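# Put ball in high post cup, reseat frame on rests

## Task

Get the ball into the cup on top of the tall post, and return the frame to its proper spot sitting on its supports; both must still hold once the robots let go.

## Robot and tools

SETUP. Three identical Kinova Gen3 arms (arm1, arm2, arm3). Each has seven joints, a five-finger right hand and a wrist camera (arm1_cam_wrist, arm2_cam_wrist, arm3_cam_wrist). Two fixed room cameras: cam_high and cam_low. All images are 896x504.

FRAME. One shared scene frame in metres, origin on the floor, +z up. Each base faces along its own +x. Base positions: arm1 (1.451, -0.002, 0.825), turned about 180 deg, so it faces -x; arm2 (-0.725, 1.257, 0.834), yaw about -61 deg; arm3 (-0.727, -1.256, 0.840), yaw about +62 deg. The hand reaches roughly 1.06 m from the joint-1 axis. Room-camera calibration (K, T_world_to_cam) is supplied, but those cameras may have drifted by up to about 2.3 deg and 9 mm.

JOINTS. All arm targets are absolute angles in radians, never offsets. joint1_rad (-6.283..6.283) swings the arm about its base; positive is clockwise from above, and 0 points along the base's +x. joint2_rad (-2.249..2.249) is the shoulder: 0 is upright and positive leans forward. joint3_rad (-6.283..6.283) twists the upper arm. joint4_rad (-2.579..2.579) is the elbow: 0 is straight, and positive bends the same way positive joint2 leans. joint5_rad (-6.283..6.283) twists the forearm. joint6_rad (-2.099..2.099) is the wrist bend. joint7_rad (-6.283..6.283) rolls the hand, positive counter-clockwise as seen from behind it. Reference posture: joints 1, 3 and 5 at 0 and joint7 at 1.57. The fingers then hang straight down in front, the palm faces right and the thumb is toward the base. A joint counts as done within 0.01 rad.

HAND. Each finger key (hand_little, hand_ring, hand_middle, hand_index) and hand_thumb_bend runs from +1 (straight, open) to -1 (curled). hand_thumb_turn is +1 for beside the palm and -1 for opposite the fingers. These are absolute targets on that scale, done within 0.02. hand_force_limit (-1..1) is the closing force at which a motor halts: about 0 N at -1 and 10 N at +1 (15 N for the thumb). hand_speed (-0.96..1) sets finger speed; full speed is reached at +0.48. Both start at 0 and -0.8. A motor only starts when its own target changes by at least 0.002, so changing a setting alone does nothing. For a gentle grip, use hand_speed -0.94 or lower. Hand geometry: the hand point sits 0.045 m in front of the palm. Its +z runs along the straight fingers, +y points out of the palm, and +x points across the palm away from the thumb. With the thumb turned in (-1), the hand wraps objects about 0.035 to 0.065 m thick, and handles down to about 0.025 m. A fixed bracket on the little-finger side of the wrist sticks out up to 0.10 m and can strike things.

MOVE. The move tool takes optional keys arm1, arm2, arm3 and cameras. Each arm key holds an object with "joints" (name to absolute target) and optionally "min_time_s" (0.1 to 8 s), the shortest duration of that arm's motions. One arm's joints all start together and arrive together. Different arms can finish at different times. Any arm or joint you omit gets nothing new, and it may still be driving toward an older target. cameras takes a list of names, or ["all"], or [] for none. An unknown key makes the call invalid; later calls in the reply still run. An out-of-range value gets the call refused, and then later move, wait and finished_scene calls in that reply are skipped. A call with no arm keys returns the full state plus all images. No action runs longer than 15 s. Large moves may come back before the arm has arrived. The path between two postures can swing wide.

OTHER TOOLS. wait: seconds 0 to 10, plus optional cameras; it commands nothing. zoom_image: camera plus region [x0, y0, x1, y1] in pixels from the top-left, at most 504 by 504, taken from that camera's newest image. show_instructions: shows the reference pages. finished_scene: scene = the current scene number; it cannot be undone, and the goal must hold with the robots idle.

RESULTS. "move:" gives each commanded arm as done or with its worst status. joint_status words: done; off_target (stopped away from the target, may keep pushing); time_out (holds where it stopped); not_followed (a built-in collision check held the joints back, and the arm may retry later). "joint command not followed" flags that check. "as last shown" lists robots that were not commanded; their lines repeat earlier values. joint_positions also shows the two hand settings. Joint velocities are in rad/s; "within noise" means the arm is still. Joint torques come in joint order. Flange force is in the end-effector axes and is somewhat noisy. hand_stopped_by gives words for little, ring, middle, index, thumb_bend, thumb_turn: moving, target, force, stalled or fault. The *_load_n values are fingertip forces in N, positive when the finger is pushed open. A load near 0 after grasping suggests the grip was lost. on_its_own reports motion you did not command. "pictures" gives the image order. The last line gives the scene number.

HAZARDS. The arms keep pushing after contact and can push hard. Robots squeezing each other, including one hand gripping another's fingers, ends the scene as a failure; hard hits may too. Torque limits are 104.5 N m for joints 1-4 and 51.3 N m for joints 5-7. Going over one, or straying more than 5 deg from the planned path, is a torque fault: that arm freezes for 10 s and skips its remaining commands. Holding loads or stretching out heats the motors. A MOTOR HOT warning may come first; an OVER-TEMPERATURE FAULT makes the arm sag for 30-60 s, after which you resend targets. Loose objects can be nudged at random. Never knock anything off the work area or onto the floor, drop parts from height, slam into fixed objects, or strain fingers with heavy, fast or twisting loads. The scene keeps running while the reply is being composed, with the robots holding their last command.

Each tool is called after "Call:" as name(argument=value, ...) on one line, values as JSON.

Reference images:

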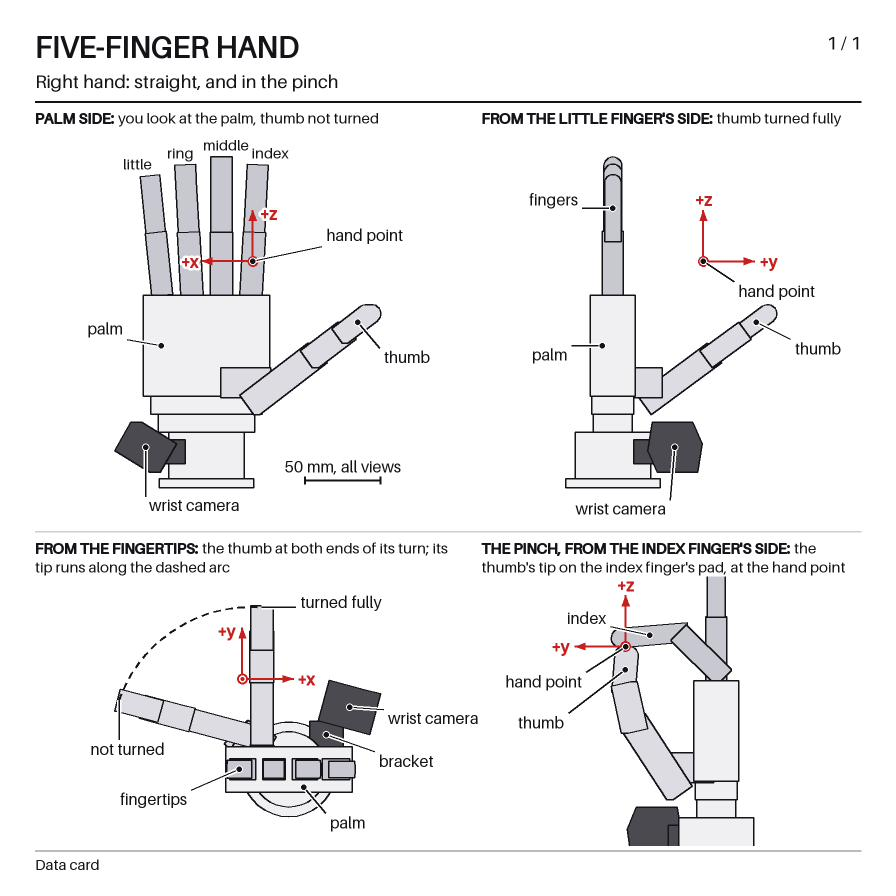

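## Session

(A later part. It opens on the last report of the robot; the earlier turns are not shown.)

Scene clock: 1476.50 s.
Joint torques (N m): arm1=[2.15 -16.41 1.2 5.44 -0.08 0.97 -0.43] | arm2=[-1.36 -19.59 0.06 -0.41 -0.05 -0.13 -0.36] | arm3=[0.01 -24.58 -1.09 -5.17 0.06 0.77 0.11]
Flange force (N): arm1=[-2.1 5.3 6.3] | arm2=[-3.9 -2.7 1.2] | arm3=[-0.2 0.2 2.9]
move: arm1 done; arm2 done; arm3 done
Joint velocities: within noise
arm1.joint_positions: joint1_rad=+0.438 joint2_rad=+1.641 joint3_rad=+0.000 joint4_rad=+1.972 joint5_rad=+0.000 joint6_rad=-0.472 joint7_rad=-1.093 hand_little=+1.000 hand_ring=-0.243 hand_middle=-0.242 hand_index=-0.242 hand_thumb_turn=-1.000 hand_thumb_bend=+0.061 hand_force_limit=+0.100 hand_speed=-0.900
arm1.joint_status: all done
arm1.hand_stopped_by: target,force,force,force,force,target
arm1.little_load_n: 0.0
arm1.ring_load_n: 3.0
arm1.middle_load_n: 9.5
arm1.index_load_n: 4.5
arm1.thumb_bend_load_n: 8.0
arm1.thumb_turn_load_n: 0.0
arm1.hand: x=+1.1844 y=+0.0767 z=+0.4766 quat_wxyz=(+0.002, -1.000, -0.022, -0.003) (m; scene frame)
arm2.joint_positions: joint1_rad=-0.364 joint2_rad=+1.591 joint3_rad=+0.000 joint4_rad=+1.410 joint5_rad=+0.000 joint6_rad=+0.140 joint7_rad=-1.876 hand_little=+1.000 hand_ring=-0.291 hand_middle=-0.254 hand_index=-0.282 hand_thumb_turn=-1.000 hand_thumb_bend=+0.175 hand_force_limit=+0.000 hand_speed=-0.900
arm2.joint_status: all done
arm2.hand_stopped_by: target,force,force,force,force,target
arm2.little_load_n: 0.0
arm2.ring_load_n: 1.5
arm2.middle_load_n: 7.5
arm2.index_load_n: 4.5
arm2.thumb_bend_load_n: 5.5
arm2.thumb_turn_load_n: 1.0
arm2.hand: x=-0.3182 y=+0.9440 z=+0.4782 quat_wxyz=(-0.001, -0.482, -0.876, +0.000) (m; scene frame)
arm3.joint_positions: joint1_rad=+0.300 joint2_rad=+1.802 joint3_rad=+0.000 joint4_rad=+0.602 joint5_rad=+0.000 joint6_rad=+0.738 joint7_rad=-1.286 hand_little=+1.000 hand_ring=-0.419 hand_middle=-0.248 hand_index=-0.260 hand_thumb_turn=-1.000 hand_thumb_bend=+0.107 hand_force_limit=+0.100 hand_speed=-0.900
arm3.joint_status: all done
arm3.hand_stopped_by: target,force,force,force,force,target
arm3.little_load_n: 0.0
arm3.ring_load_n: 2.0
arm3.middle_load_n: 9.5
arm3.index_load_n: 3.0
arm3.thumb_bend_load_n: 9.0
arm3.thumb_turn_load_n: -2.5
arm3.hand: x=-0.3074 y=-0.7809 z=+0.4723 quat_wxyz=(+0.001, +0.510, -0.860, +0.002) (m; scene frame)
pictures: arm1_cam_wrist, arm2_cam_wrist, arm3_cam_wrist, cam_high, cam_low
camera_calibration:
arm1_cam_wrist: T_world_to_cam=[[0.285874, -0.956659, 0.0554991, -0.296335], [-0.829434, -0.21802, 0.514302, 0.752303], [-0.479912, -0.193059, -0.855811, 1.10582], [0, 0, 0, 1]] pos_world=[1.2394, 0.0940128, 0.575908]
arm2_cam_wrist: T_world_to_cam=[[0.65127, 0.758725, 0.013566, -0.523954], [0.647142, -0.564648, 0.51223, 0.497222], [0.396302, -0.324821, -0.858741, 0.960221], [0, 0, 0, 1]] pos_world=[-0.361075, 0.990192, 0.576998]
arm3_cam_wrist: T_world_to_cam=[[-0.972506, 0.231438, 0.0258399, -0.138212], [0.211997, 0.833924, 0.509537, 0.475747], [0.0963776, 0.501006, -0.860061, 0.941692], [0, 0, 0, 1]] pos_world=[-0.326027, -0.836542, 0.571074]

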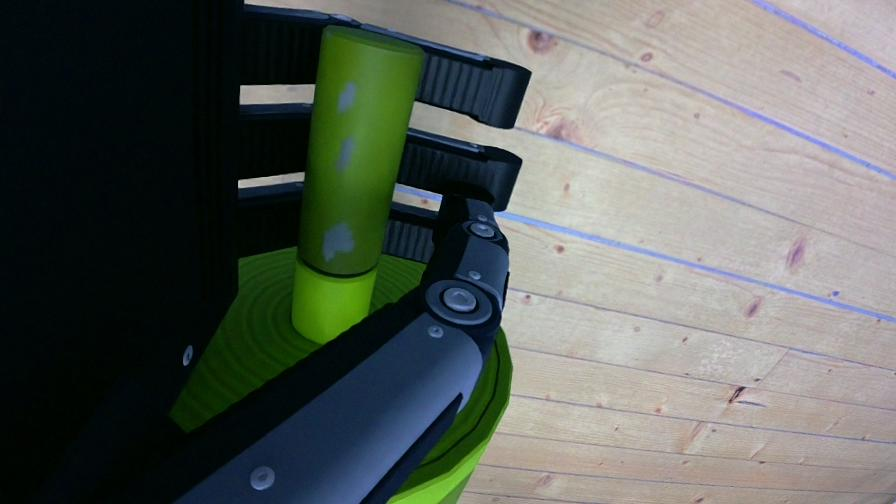

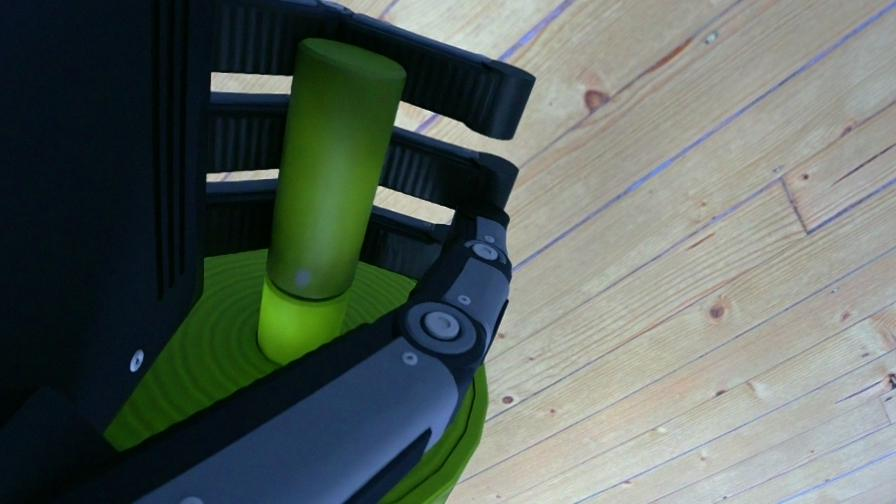

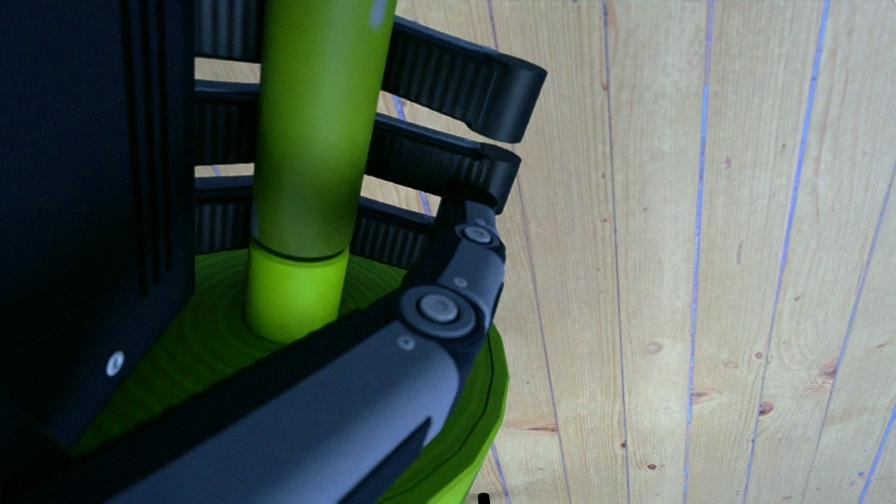

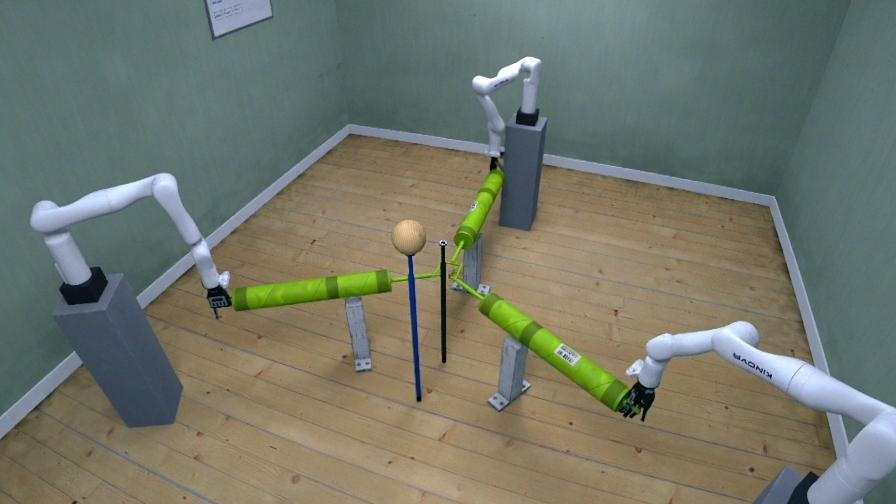

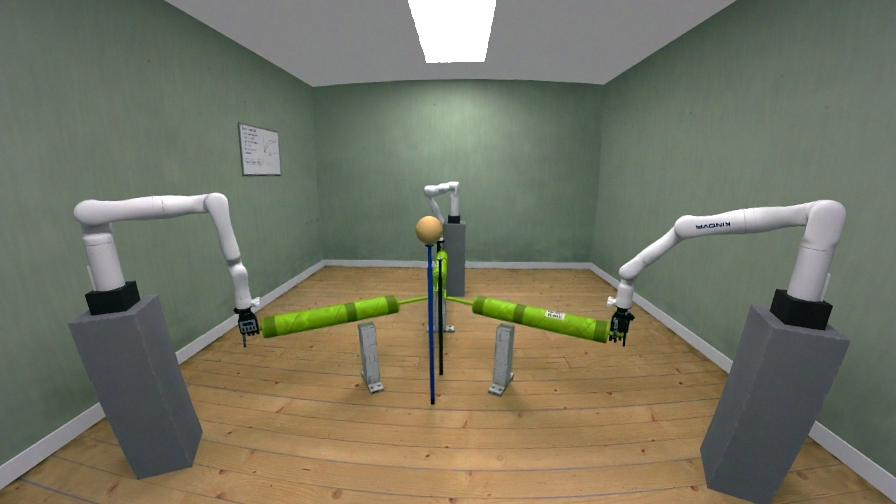

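Call:
move(arm1={"joints": {"joint1_rad": 0.432, "joint2_rad": 1.7167, "joint4_rad": 1.8866, "joint6_rad": -0.4617, "joint7_rad": -1.0992}, "min_time_s": 3}, arm2={"joints": {"joint1_rad": -0.3645, "joint2_rad": 1.6704, "joint4_rad": 1.3228, "joint6_rad": 0.1484, "joint7_rad": -1.877}, "min_time_s": 3}, arm3={"joints": {"joint1_rad": 0.2992, "joint2_rad": 1.9183, "joint4_rad": 0.4216, "joint6_rad": 0.8017, "joint7_rad": -1.2868}, "min_time_s": 3}, cameras=["all"])

Call:
zoom_image(camera="cam_high", region=[330, 220, 530, 350])

Call:
zoom_image(camera="cam_low", region=[240, 290, 640, 410])

Scene clock: 1508.83 s.
Joint torques (N m): arm1=[1.54 -16.71 -0.26 5.04 0.16 0.77 -0.52] | arm2=[-0.83 -19.43 0.71 -0.42 0.01 -0.03 -0.36] | arm3=[-0.08 -26.54 -1.23 -7.6 -0.04 -0.37 -0.01]
Flange force (N): arm1=[-0.6 3.3 6.4] | arm2=[-3.4 -1.6 1.2] | arm3=no reading
move: arm1 done; arm2 done; arm3 done
Joint velocities: within noise
arm1.joint_positions: joint1_rad=+0.432 joint2_rad=+1.717 joint3_rad=+0.000 joint4_rad=+1.887 joint5_rad=+0.000 joint6_rad=-0.462 joint7_rad=-1.099 hand_little=+1.000 hand_ring=-0.243 hand_middle=-0.242 hand_index=-0.242 hand_thumb_turn=-1.000 hand_thumb_bend=+0.061 hand_force_limit=+0.100 hand_speed=-0.900
arm1.joint_status: all done
arm1.hand_stopped_by: target,force,force,force,force,target
arm1.little_load_n: 0.0
arm1.ring_load_n: 3.5
arm1.middle_load_n: 9.5
arm1.index_load_n: 4.5
arm1.thumb_bend_load_n: 8.5
arm1.thumb_turn_load_n: 0.5
arm1.hand: x=+1.1844 y=+0.0751 z=+0.4435 quat_wxyz=(+0.002, -1.000, -0.022, -0.003) (m; scene frame)
arm2.joint_positions: joint1_rad=-0.364 joint2_rad=+1.670 joint3_rad=+0.000 joint4_rad=+1.323 joint5_rad=+0.000 joint6_rad=+0.148 joint7_rad=-1.877 hand_little=+1.000 hand_ring=-0.291 hand_middle=-0.254 hand_index=-0.282 hand_thumb_turn=-1.000 hand_thumb_bend=+0.175 hand_force_limit=+0.000 hand_speed=-0.900
arm2.joint_status: all done
arm2.hand_stopped_by: target,force,force,force,force,target
arm2.little_load_n: 0.0
arm2.ring_load_n: 1.5
arm2.middle_load_n: 7.5
arm2.index_load_n: 4.5
arm2.thumb_bend_load_n: 5.5
arm2.thumb_turn_load_n: 1.0
arm2.hand: x=-0.3175 y=+0.9440 z=+0.4451 quat_wxyz=(-0.001, -0.482, -0.876, +0.000) (m; scene frame)
arm3.joint_positions: joint1_rad=+0.299 joint2_rad=+1.918 joint3_rad=+0.000 joint4_rad=+0.422 joint5_rad=+0.000 joint6_rad=+0.802 joint7_rad=-1.287 hand_little=+1.000 hand_ring=-0.419 hand_middle=-0.248 hand_index=-0.260 hand_thumb_turn=-1.000 hand_thumb_bend=+0.107 hand_force_limit=+0.100 hand_speed=-0.900
arm3.joint_status: all done
arm3.hand_stopped_by: target,force,force,force,force,target
arm3.little_load_n: 0.0
arm3.ring_load_n: 2.5
arm3.middle_load_n: 9.5
arm3.index_load_n: 3.5
arm3.thumb_bend_load_n: 9.0
arm3.thumb_turn_load_n: -3.0
arm3.hand: x=-0.3075 y=-0.7801 z=+0.4393 quat_wxyz=(+0.001, +0.510, -0.860, +0.002) (m; scene frame)
pictures: arm1_cam_wrist, arm2_cam_wrist, arm3_cam_wrist, cam_high, cam_low
camera_calibration:
arm1_cam_wrist: T_world_to_cam=[[0.285881, -0.956655, 0.055522, -0.29605], [-0.8295, -0.21804, 0.514187, 0.769124], [-0.479794, -0.193052, -0.855879, 1.07707], [0, 0, 0, 1]] pos_world=[1.2394, 0.0924127, 0.542807]
arm2_cam_wrist: T_world_to_cam=[[0.651349, 0.758658, 0.0135402, -0.523776], [0.64707, -0.564688, 0.512277, 0.513655], [0.396289, -0.32491, -0.858714, 0.931555], [0, 0, 0, 1]] pos_world=[-0.360375, 0.990092, 0.543898]
arm3_cam_wrist: T_world_to_cam=[[-0.972502, 0.231454, 0.0258522, -0.137731], [0.212012, 0.833894, 0.509579, 0.491894], [0.0963861, 0.501048, -0.860035, 0.912953], [0, 0, 0, 1]] pos_world=[-0.326227, -0.835742, 0.538074]

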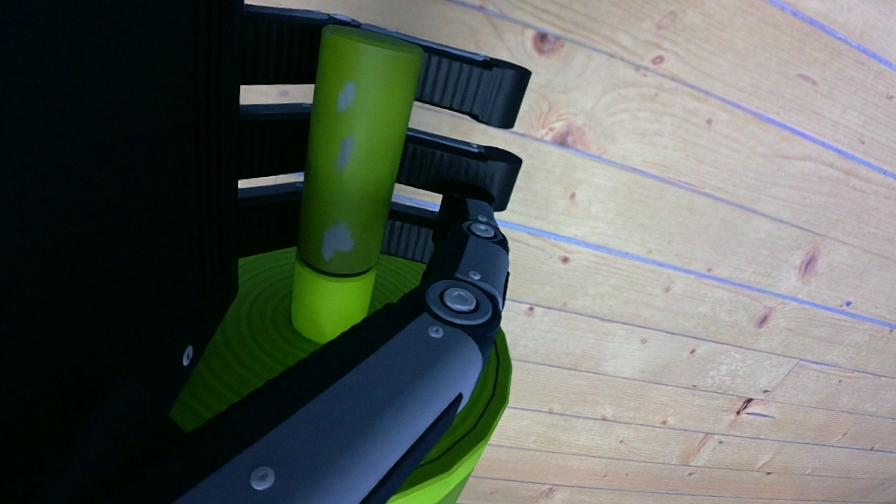

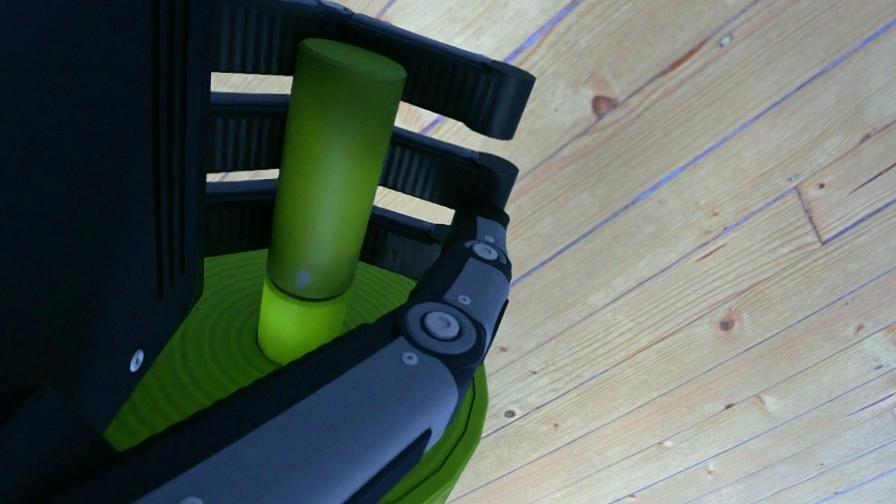

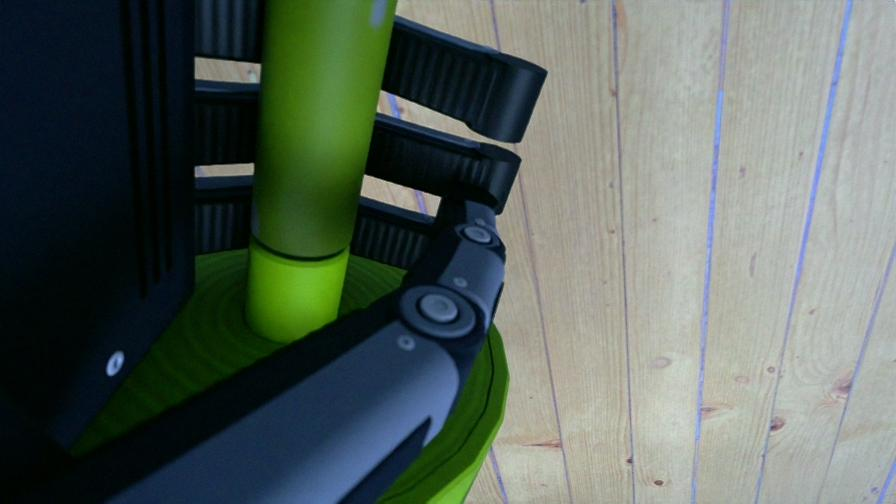

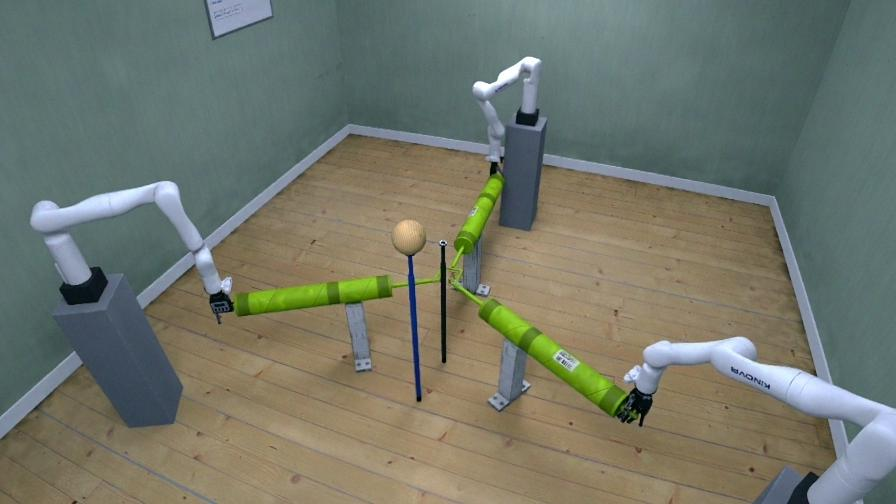

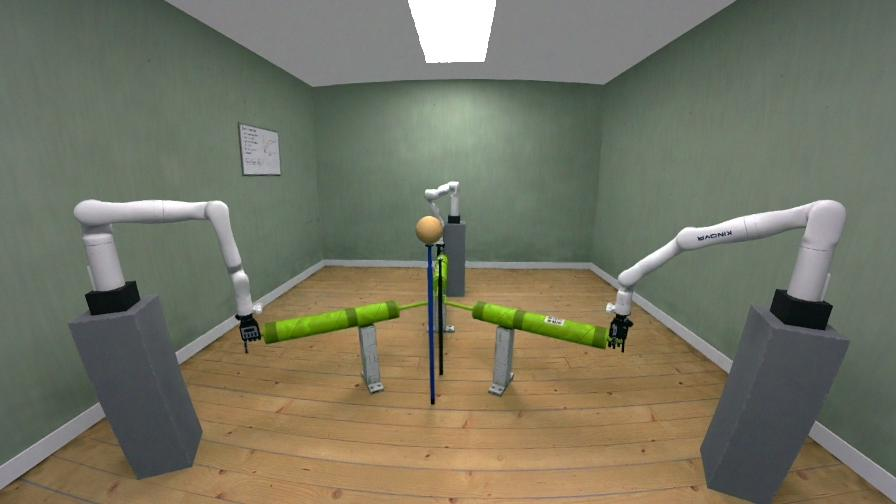

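Scaled by 2.520.

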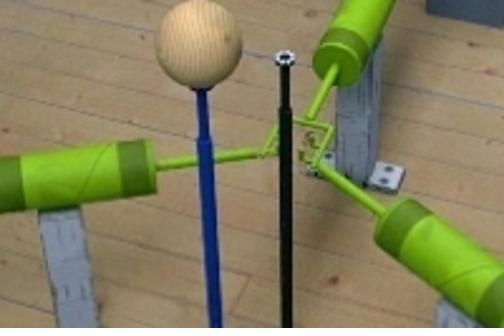

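Scaled by 1.260.

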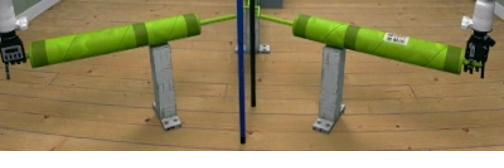

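Call:
move(arm1={"joints": {"joint2_rad": 1.7481, "joint4_rad": 1.8478, "joint6_rad": -0.4543}, "min_time_s": 3}, arm2={"joints": {"joint2_rad": 1.7044, "joint4_rad": 1.2832, "joint6_rad": 0.154}, "min_time_s": 3}, arm3={"joints": {"joint2_rad": 1.9814, "joint4_rad": 0.3124, "joint6_rad": 0.8478}, "min_time_s": 3}, cameras=["all"])

Call:
zoom_image(camera="cam_high", region=[330, 220, 530, 350])

Call:
zoom_image(camera="cam_low", region=[240, 290, 640, 410])

Scene clock: 1520.57 s.
Joint torques (N m): arm1=[1.85 -16.23 0.51 3.56 -0.02 0.27 -0.49] | arm2=[-1.01 -18.69 0.53 -1.34 -0.07 -0.59 -0.41] | arm3=[-0.14 -23.26 -1.3 -6.34 0.01 0 -0.01]
Flange force (N): arm1=[-0.3 4.9 1.8] | arm2=[-2.0 -2.5 -2.7] | arm3=no reading
move: arm1 done; arm2 done; arm3 done
Joint velocities: within noise
arm1.joint_positions: joint1_rad=+0.432 joint2_rad=+1.748 joint3_rad=+0.000 joint4_rad=+1.848 joint5_rad=+0.000 joint6_rad=-0.454 joint7_rad=-1.099 hand_little=+1.000 hand_ring=-0.244 hand_middle=-0.242 hand_index=-0.242 hand_thumb_turn=-1.000 hand_thumb_bend=+0.061 hand_force_limit=+0.100 hand_speed=-0.900
arm1.joint_status: all done
arm1.hand_stopped_by: target,force,force,force,force,target
arm1.little_load_n: 0.0
arm1.ring_load_n: 0.0
arm1.middle_load_n: 9.5
arm1.index_load_n: 4.5
arm1.thumb_bend_load_n: 8.5
arm1.thumb_turn_load_n: 0.5
arm1.hand: x=+1.1845 y=+0.0751 z=+0.4295 quat_wxyz=(+0.002, -1.000, -0.022, -0.003) (m; scene frame)
arm2.joint_positions: joint1_rad=-0.364 joint2_rad=+1.704 joint3_rad=+0.000 joint4_rad=+1.283 joint5_rad=+0.000 joint6_rad=+0.154 joint7_rad=-1.877 hand_little=+1.000 hand_ring=-0.292 hand_middle=-0.254 hand_index=-0.282 hand_thumb_turn=-1.000 hand_thumb_bend=+0.175 hand_force_limit=+0.000 hand_speed=-0.900
arm2.joint_status: all done
arm2.hand_stopped_by: target,force,force,force,force,target
arm2.little_load_n: 0.0
arm2.ring_load_n: 0.0
arm2.middle_load_n: 7.5
arm2.index_load_n: 4.5
arm2.thumb_bend_load_n: 6.0
arm2.thumb_turn_load_n: 0.5
arm2.hand: x=-0.3174 y=+0.9440 z=+0.4311 quat_wxyz=(-0.001, -0.482, -0.876, +0.000) (m; scene frame)
arm3.joint_positions: joint1_rad=+0.299 joint2_rad=+1.981 joint3_rad=+0.000 joint4_rad=+0.312 joint5_rad=+0.000 joint6_rad=+0.848 joint7_rad=-1.287 hand_little=+1.000 hand_ring=-0.419 hand_middle=-0.248 hand_index=-0.260 hand_thumb_turn=-1.000 hand_thumb_bend=+0.107 hand_force_limit=+0.100 hand_speed=-0.900
arm3.joint_status: all done
arm3.hand_stopped_by: target,force,force,force,force,target
arm3.little_load_n: 0.0
arm3.ring_load_n: 0.0
arm3.middle_load_n: 9.0
arm3.index_load_n: 3.0
arm3.thumb_bend_load_n: 9.0
arm3.thumb_turn_load_n: -3.0
arm3.hand: x=-0.3075 y=-0.7801 z=+0.4252 quat_wxyz=(+0.001, +0.510, -0.860, +0.002) (m; scene frame)
pictures: arm1_cam_wrist, arm2_cam_wrist, arm3_cam_wrist, cam_high, cam_low
camera_calibration:
arm1_cam_wrist: T_world_to_cam=[[0.285953, -0.956638, 0.0554496, -0.295259], [-0.829407, -0.218111, 0.514307, 0.776255], [-0.479911, -0.193058, -0.855812, 1.06527], [0, 0, 0, 1]] pos_world=[1.2395, 0.0925127, 0.528807]
arm2_cam_wrist: T_world_to_cam=[[0.651349, 0.758658, 0.0135402, -0.523653], [0.64707, -0.564688, 0.512277, 0.520711], [0.396289, -0.32491, -0.858714, 0.91958], [0, 0, 0, 1]] pos_world=[-0.360275, 0.990092, 0.529998]
arm3_cam_wrist: T_world_to_cam=[[-0.972502, 0.231456, 0.0258532, -0.137245], [0.212014, 0.833894, 0.509579, 0.499141], [0.0963862, 0.501048, -0.860035, 0.900867], [0, 0, 0, 1]] pos_world=[-0.326127, -0.835842, 0.523974]

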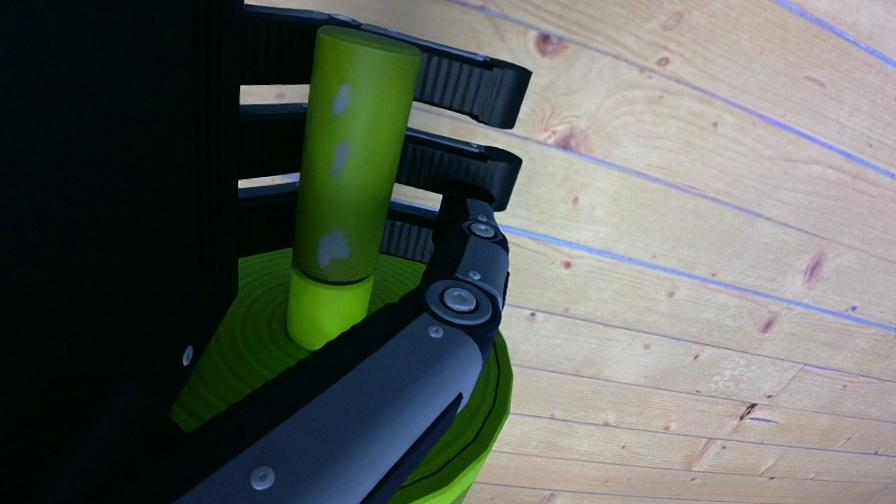

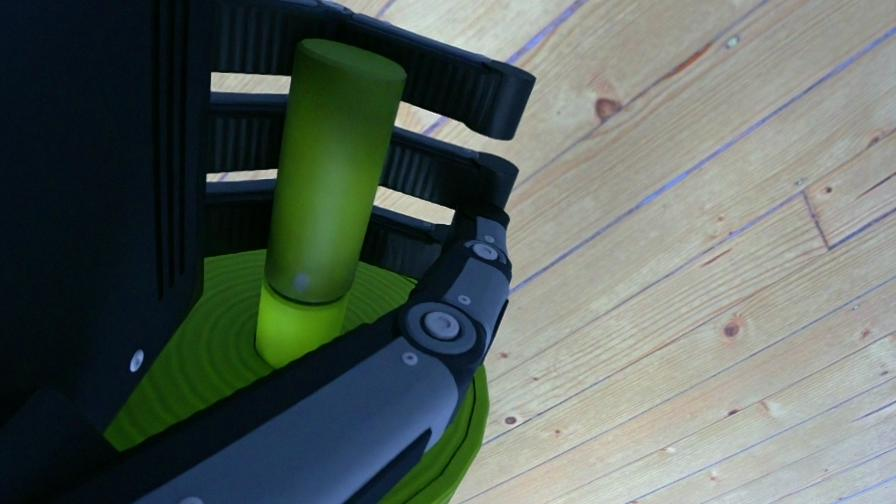

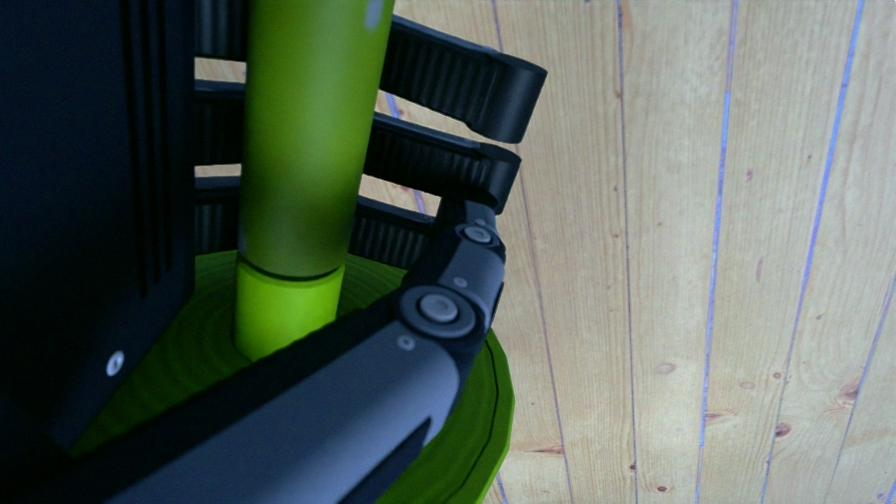

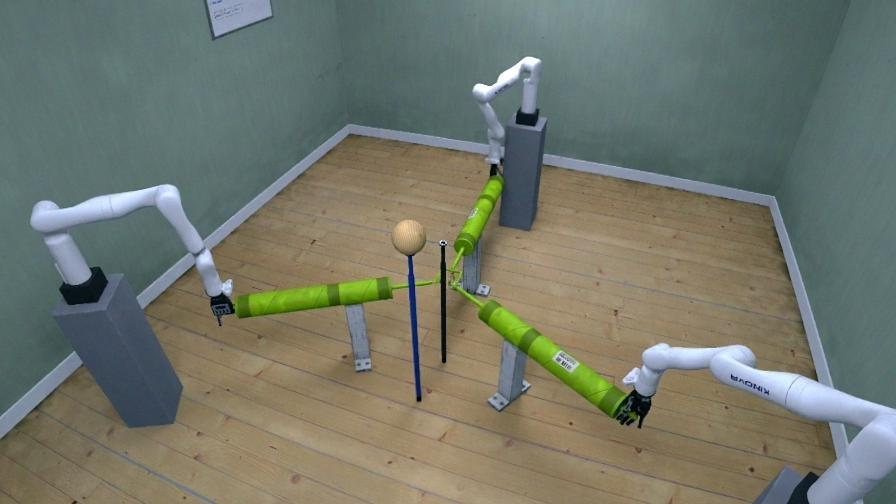

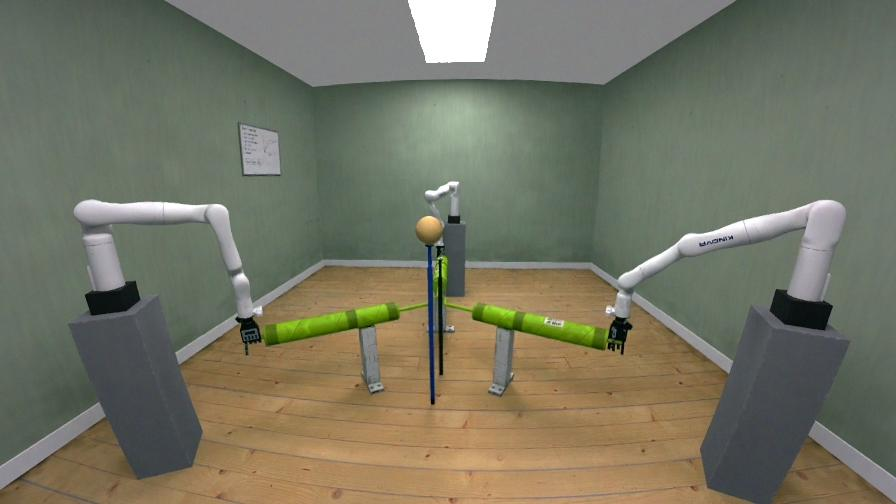

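Scaled by 2.520.

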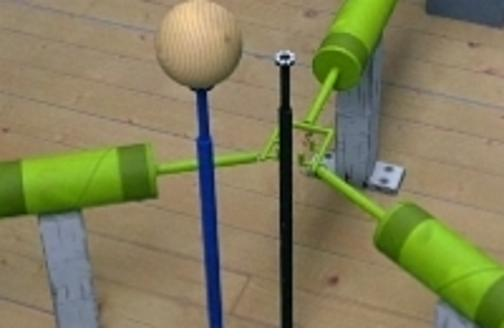

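Scaled by 1.260.

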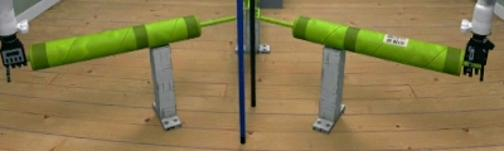

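Call:
move(arm1={"joints": {"hand_speed": -0.7, "hand_index": 0.0, "hand_middle": 0.0, "hand_ring": 0.0, "hand_thumb_bend": 0.4}}, arm2={"joints": {"hand_speed": -0.7, "hand_index": 0.0, "hand_middle": 0.0, "hand_ring": 0.0, "hand_thumb_bend": 0.4}}, arm3={"joints": {"hand_speed": -0.7, "hand_index": 0.0, "hand_middle": 0.0, "hand_ring": 0.0, "hand_thumb_bend": 0.4}}, cameras=["arm1_cam_wrist", "arm2_cam_wrist", "arm3_cam_wrist"])

Call:
move(arm1={"joints": {"hand_index": 1, "hand_middle": 1, "hand_ring": 1, "hand_thumb_bend": 1}}, arm2={"joints": {"hand_index": 1, "hand_middle": 1, "hand_ring": 1, "hand_thumb_bend": 1}}, arm3={"joints": {"hand_index": 1, "hand_middle": 1, "hand_ring": 1, "hand_thumb_bend": 1}}, cameras=["all"])

Call:
zoom_image(camera="cam_high", region=[330, 220, 530, 350])

Call:
zoom_image(camera="cam_low", region=[240, 290, 640, 410])

Scene clock: 1543.37 s.
Joint torques (N m): arm1=[1.85 -16.27 0.5 3.6 -0.03 0.28 -0.52] | arm2=[-1.08 -18.68 0.56 -1.32 -0.05 -0.58 -0.42] | arm3=[-0.22 -23.23 -1.29 -6.34 -0.02 -0.03 0.03]
Flange force (N): arm1=[-0.3 4.8 2.0] | arm2=[-2.1 -2.7 -2.7] | arm3=no reading
move: arm1 done; arm2 done; arm3 done
Joint velocities: within noise
arm1.joint_positions: joint1_rad=+0.432 joint2_rad=+1.748 joint3_rad=+0.000 joint4_rad=+1.848 joint5_rad=+0.000 joint6_rad=-0.454 joint7_rad=-1.099 hand_little=+1.000 hand_ring=+0.000 hand_middle=+0.000 hand_index=+0.000 hand_thumb_turn=-1.000 hand_thumb_bend=+0.400 hand_force_limit=+0.100 hand_speed=-0.700
arm1.joint_status: all done
arm1.hand_stopped_by: target,target,target,target,target,target
arm1.little_load_n: 0.0
arm1.ring_load_n: 0.0
arm1.middle_load_n: 0.0
arm1.index_load_n: 0.0
arm1.thumb_bend_load_n: 0.0
arm1.thumb_turn_load_n: 0.0
arm1.hand: x=+1.1845 y=+0.0751 z=+0.4295 quat_wxyz=(+0.002, -1.000, -0.022, -0.003) (m; scene frame)
arm2.joint_positions: joint1_rad=-0.364 joint2_rad=+1.704 joint3_rad=+0.000 joint4_rad=+1.283 joint5_rad=+0.000 joint6_rad=+0.154 joint7_rad=-1.877 hand_little=+1.000 hand_ring=+0.000 hand_middle=+0.000 hand_index=+0.000 hand_thumb_turn=-1.000 hand_thumb_bend=+0.400 hand_force_limit=+0.000 hand_speed=-0.700
arm2.joint_status: all done
arm2.hand_stopped_by: target,target,target,target,target,target
arm2.little_load_n: 0.0
arm2.ring_load_n: 0.0
arm2.middle_load_n: 0.0
arm2.index_load_n: 0.0
arm2.thumb_bend_load_n: 0.0
arm2.thumb_turn_load_n: 0.0
arm2.hand: x=-0.3174 y=+0.9440 z=+0.4311 quat_wxyz=(-0.001, -0.482, -0.876, +0.000) (m; scene frame)
arm3.joint_positions: joint1_rad=+0.299 joint2_rad=+1.981 joint3_rad=+0.000 joint4_rad=+0.312 joint5_rad=+0.000 joint6_rad=+0.848 joint7_rad=-1.287 hand_little=+1.000 hand_ring=+0.000 hand_middle=+0.000 hand_index=+0.000 hand_thumb_turn=-1.000 hand_thumb_bend=+0.400 hand_force_limit=+0.100 hand_speed=-0.700
arm3.joint_status: all done
arm3.hand_stopped_by: target,target,target,target,target,target
arm3.little_load_n: 0.0
arm3.ring_load_n: 0.0
arm3.middle_load_n: 0.0
arm3.index_load_n: 0.0
arm3.thumb_bend_load_n: 0.0
arm3.thumb_turn_load_n: 0.0
arm3.hand: x=-0.3075 y=-0.7802 z=+0.4252 quat_wxyz=(+0.001, +0.510, -0.860, +0.002) (m; scene frame)
pictures: arm1_cam_wrist, arm2_cam_wrist, arm3_cam_wrist
camera_calibration:
arm1_cam_wrist: T_world_to_cam=[[0.285874, -0.956659, 0.0554991, -0.295185], [-0.829434, -0.21802, 0.514302, 0.776283], [-0.479912, -0.193059, -0.855811, 1.06527], [0, 0, 0, 1]] pos_world=[1.2395, 0.0925128, 0.528808]
arm2_cam_wrist: T_world_to_cam=[[0.651349, 0.758658, 0.0135402, -0.523653], [0.64707, -0.564688, 0.512277, 0.520711], [0.396289, -0.32491, -0.858714, 0.91958], [0, 0, 0, 1]] pos_world=[-0.360275, 0.990092, 0.529998]
arm3_cam_wrist: T_world_to_cam=[[-0.972506, 0.231438, 0.0258399, -0.137354], [0.211997, 0.833924, 0.509537, 0.499153], [0.0963776, 0.501006, -0.860061, 0.900938], [0, 0, 0, 1]] pos_world=[-0.326227, -0.835842, 0.524074]

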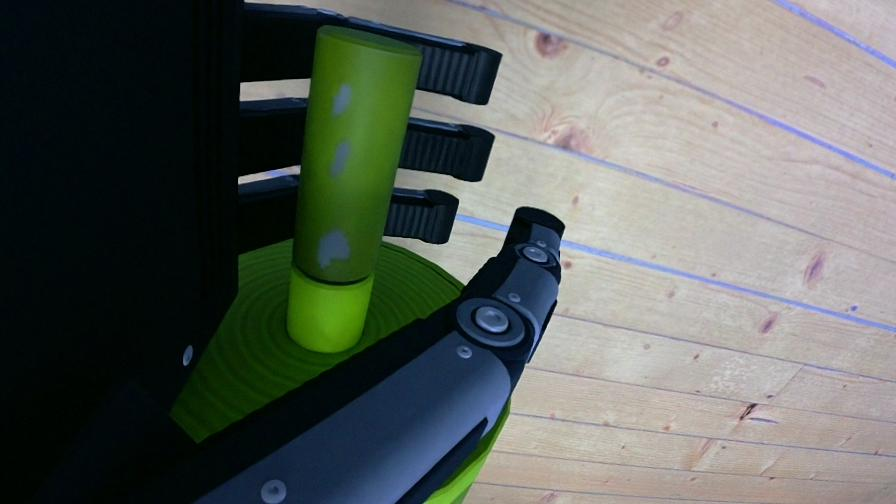

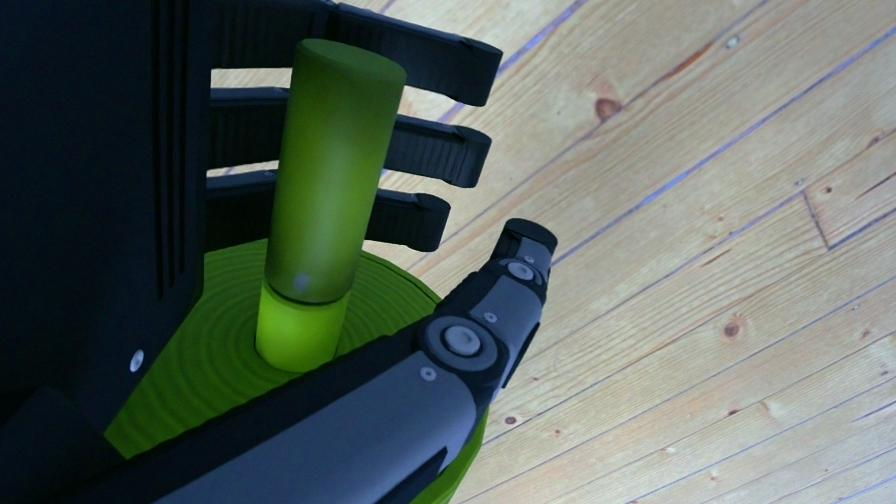

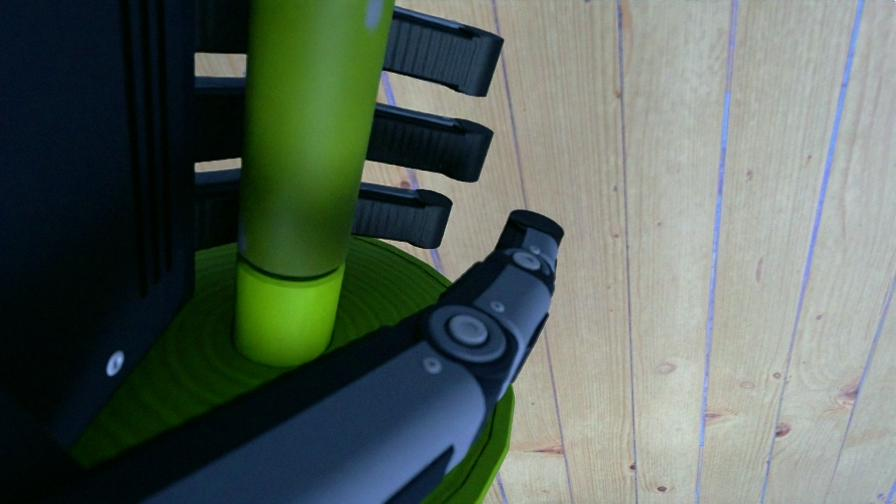

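Scene clock: 1545.27 s.
Joint torques (N m): arm1=[1.84 -16.31 0.6 3.56 -0.04 0.28 -0.51] | arm2=[-0.97 -18.68 0.61 -1.3 -0.05 -0.55 -0.45] | arm3=[-0.15 -23.23 -1.28 -6.36 -0.02 -0.07 0.04]
Flange force (N): arm1=[-0.2 5.0 1.9] | arm2=[-2.0 -2.5 -2.6] | arm3=no reading
move: arm1 done; arm2 done; arm3 done
Joint velocities: within noise
arm1.joint_positions: joint1_rad=+0.432 joint2_rad=+1.748 joint3_rad=+0.000 joint4_rad=+1.848 joint5_rad=+0.000 joint6_rad=-0.454 joint7_rad=-1.099 hand_little=+1.000 hand_ring=+1.000 hand_middle=+1.000 hand_index=+1.000 hand_thumb_turn=-1.000 hand_thumb_bend=+1.000 hand_force_limit=+0.100 hand_speed=-0.700
arm1.joint_status: all done
arm1.hand_stopped_by: target,target,target,target,target,target
arm1.little_load_n: 0.0
arm1.ring_load_n: 0.0
arm1.middle_load_n: 0.0
arm1.index_load_n: 0.0
arm1.thumb_bend_load_n: 0.0
arm1.thumb_turn_load_n: 0.0
arm1.hand: x=+1.1845 y=+0.0751 z=+0.4295 quat_wxyz=(+0.002, -1.000, -0.022, -0.003) (m; scene frame)
arm2.joint_positions: joint1_rad=-0.364 joint2_rad=+1.704 joint3_rad=+0.000 joint4_rad=+1.283 joint5_rad=+0.000 joint6_rad=+0.154 joint7_rad=-1.877 hand_little=+1.000 hand_ring=+1.000 hand_middle=+1.000 hand_index=+1.000 hand_thumb_turn=-1.000 hand_thumb_bend=+1.000 hand_force_limit=+0.000 hand_speed=-0.700
arm2.joint_status: all done
arm2.hand_stopped_by: target,target,target,target,target,target
arm2.little_load_n: -0.5
arm2.ring_load_n: 0.0
arm2.middle_load_n: 0.0
arm2.index_load_n: 0.0
arm2.thumb_bend_load_n: 0.0
arm2.thumb_turn_load_n: 0.0
arm2.hand: x=-0.3174 y=+0.9440 z=+0.4311 quat_wxyz=(-0.001, -0.482, -0.876, +0.000) (m; scene frame)
arm3.joint_positions: joint1_rad=+0.299 joint2_rad=+1.981 joint3_rad=+0.000 joint4_rad=+0.312 joint5_rad=+0.000 joint6_rad=+0.848 joint7_rad=-1.287 hand_little=+1.000 hand_ring=+1.000 hand_middle=+1.000 hand_index=+1.000 hand_thumb_turn=-1.000 hand_thumb_bend=+1.000 hand_force_limit=+0.100 hand_speed=-0.700
arm3.joint_status: all done
arm3.hand_stopped_by: target,target,target,target,target,target
arm3.little_load_n: 0.0
arm3.ring_load_n: 0.0
arm3.middle_load_n: 0.0
arm3.index_load_n: 0.0
arm3.thumb_bend_load_n: 0.0
arm3.thumb_turn_load_n: 0.0
arm3.hand: x=-0.3075 y=-0.7802 z=+0.4252 quat_wxyz=(+0.001, +0.510, -0.860, +0.002) (m; scene frame)
pictures: arm1_cam_wrist, arm2_cam_wrist, arm3_cam_wrist, cam_high, cam_low
camera_calibration:
arm1_cam_wrist: T_world_to_cam=[[0.285874, -0.956659, 0.0554991, -0.295185], [-0.829434, -0.21802, 0.514302, 0.776283], [-0.479912, -0.193059, -0.855811, 1.06527], [0, 0, 0, 1]] pos_world=[1.2395, 0.0925128, 0.528808]
arm2_cam_wrist: T_world_to_cam=[[0.651349, 0.758658, 0.0135402, -0.523653], [0.64707, -0.564688, 0.512277, 0.520711], [0.396289, -0.32491, -0.858714, 0.91958], [0, 0, 0, 1]] pos_world=[-0.360275, 0.990092, 0.529998]
arm3_cam_wrist: T_world_to_cam=[[-0.972506, 0.231438, 0.0258399, -0.137354], [0.211997, 0.833924, 0.509537, 0.499153], [0.0963776, 0.501006, -0.860061, 0.900938], [0, 0, 0, 1]] pos_world=[-0.326227, -0.835842, 0.524074]

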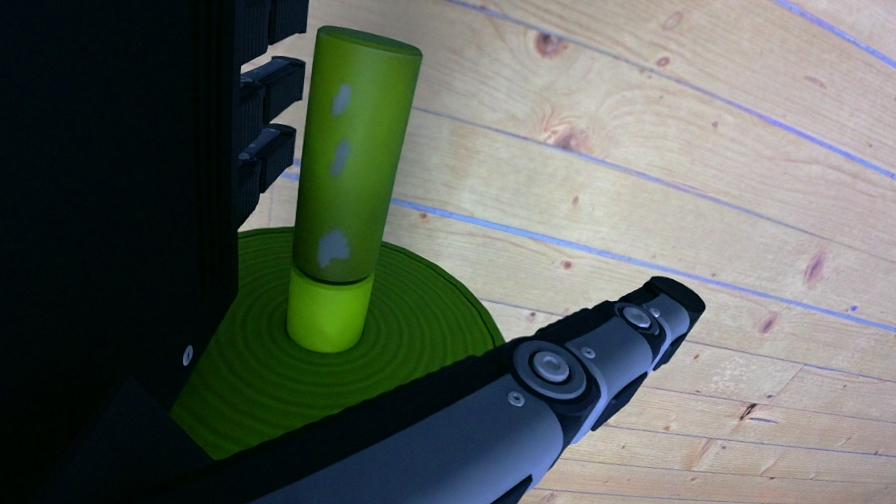

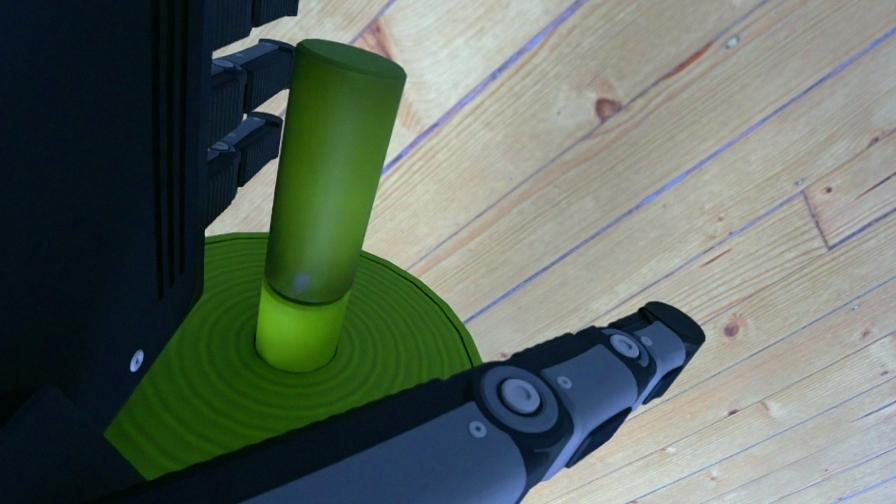

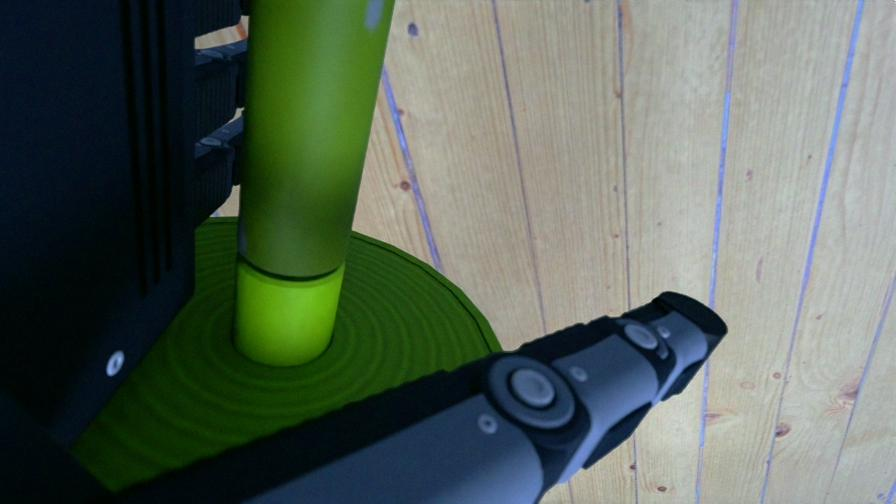

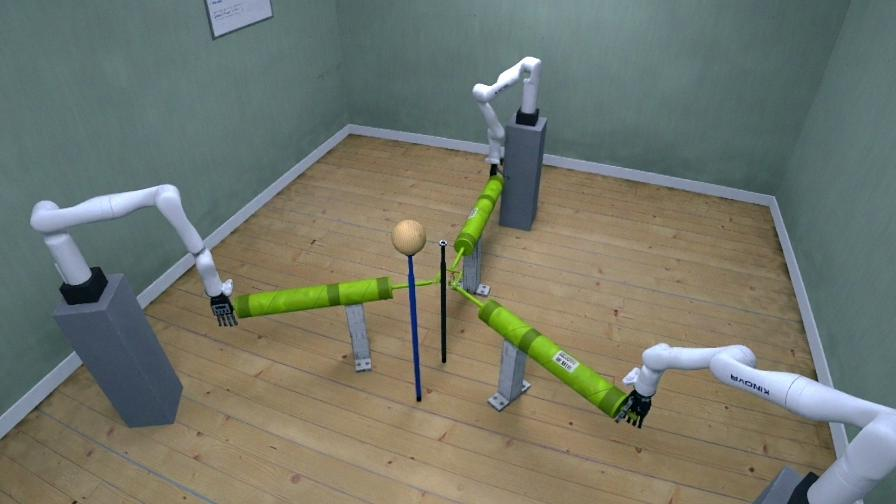

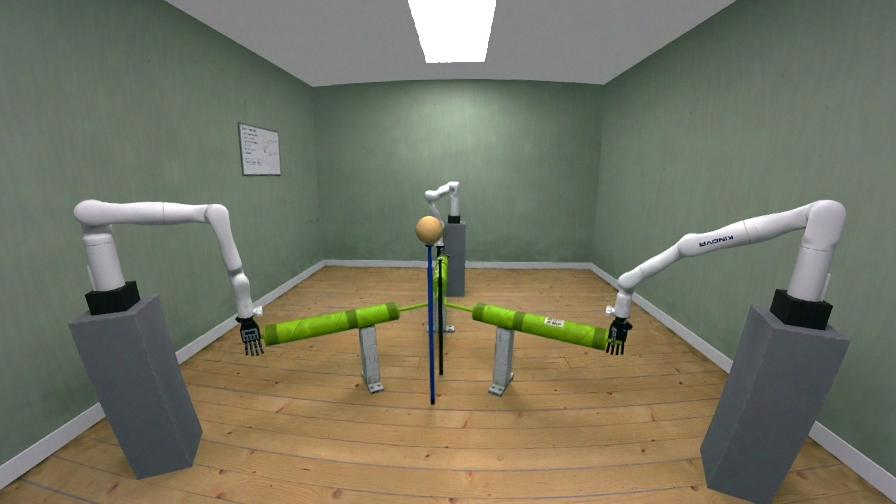

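Scaled by 2.520.

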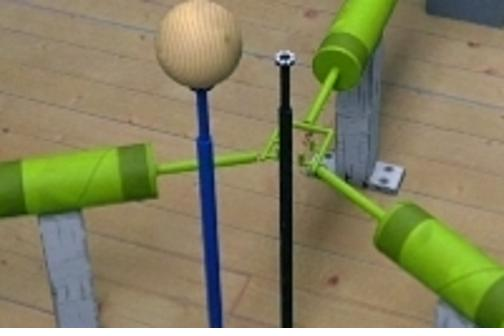

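Scaled by 1.260.

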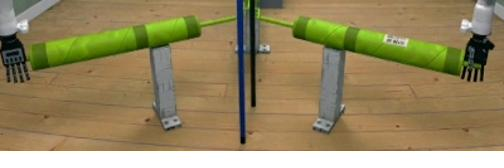

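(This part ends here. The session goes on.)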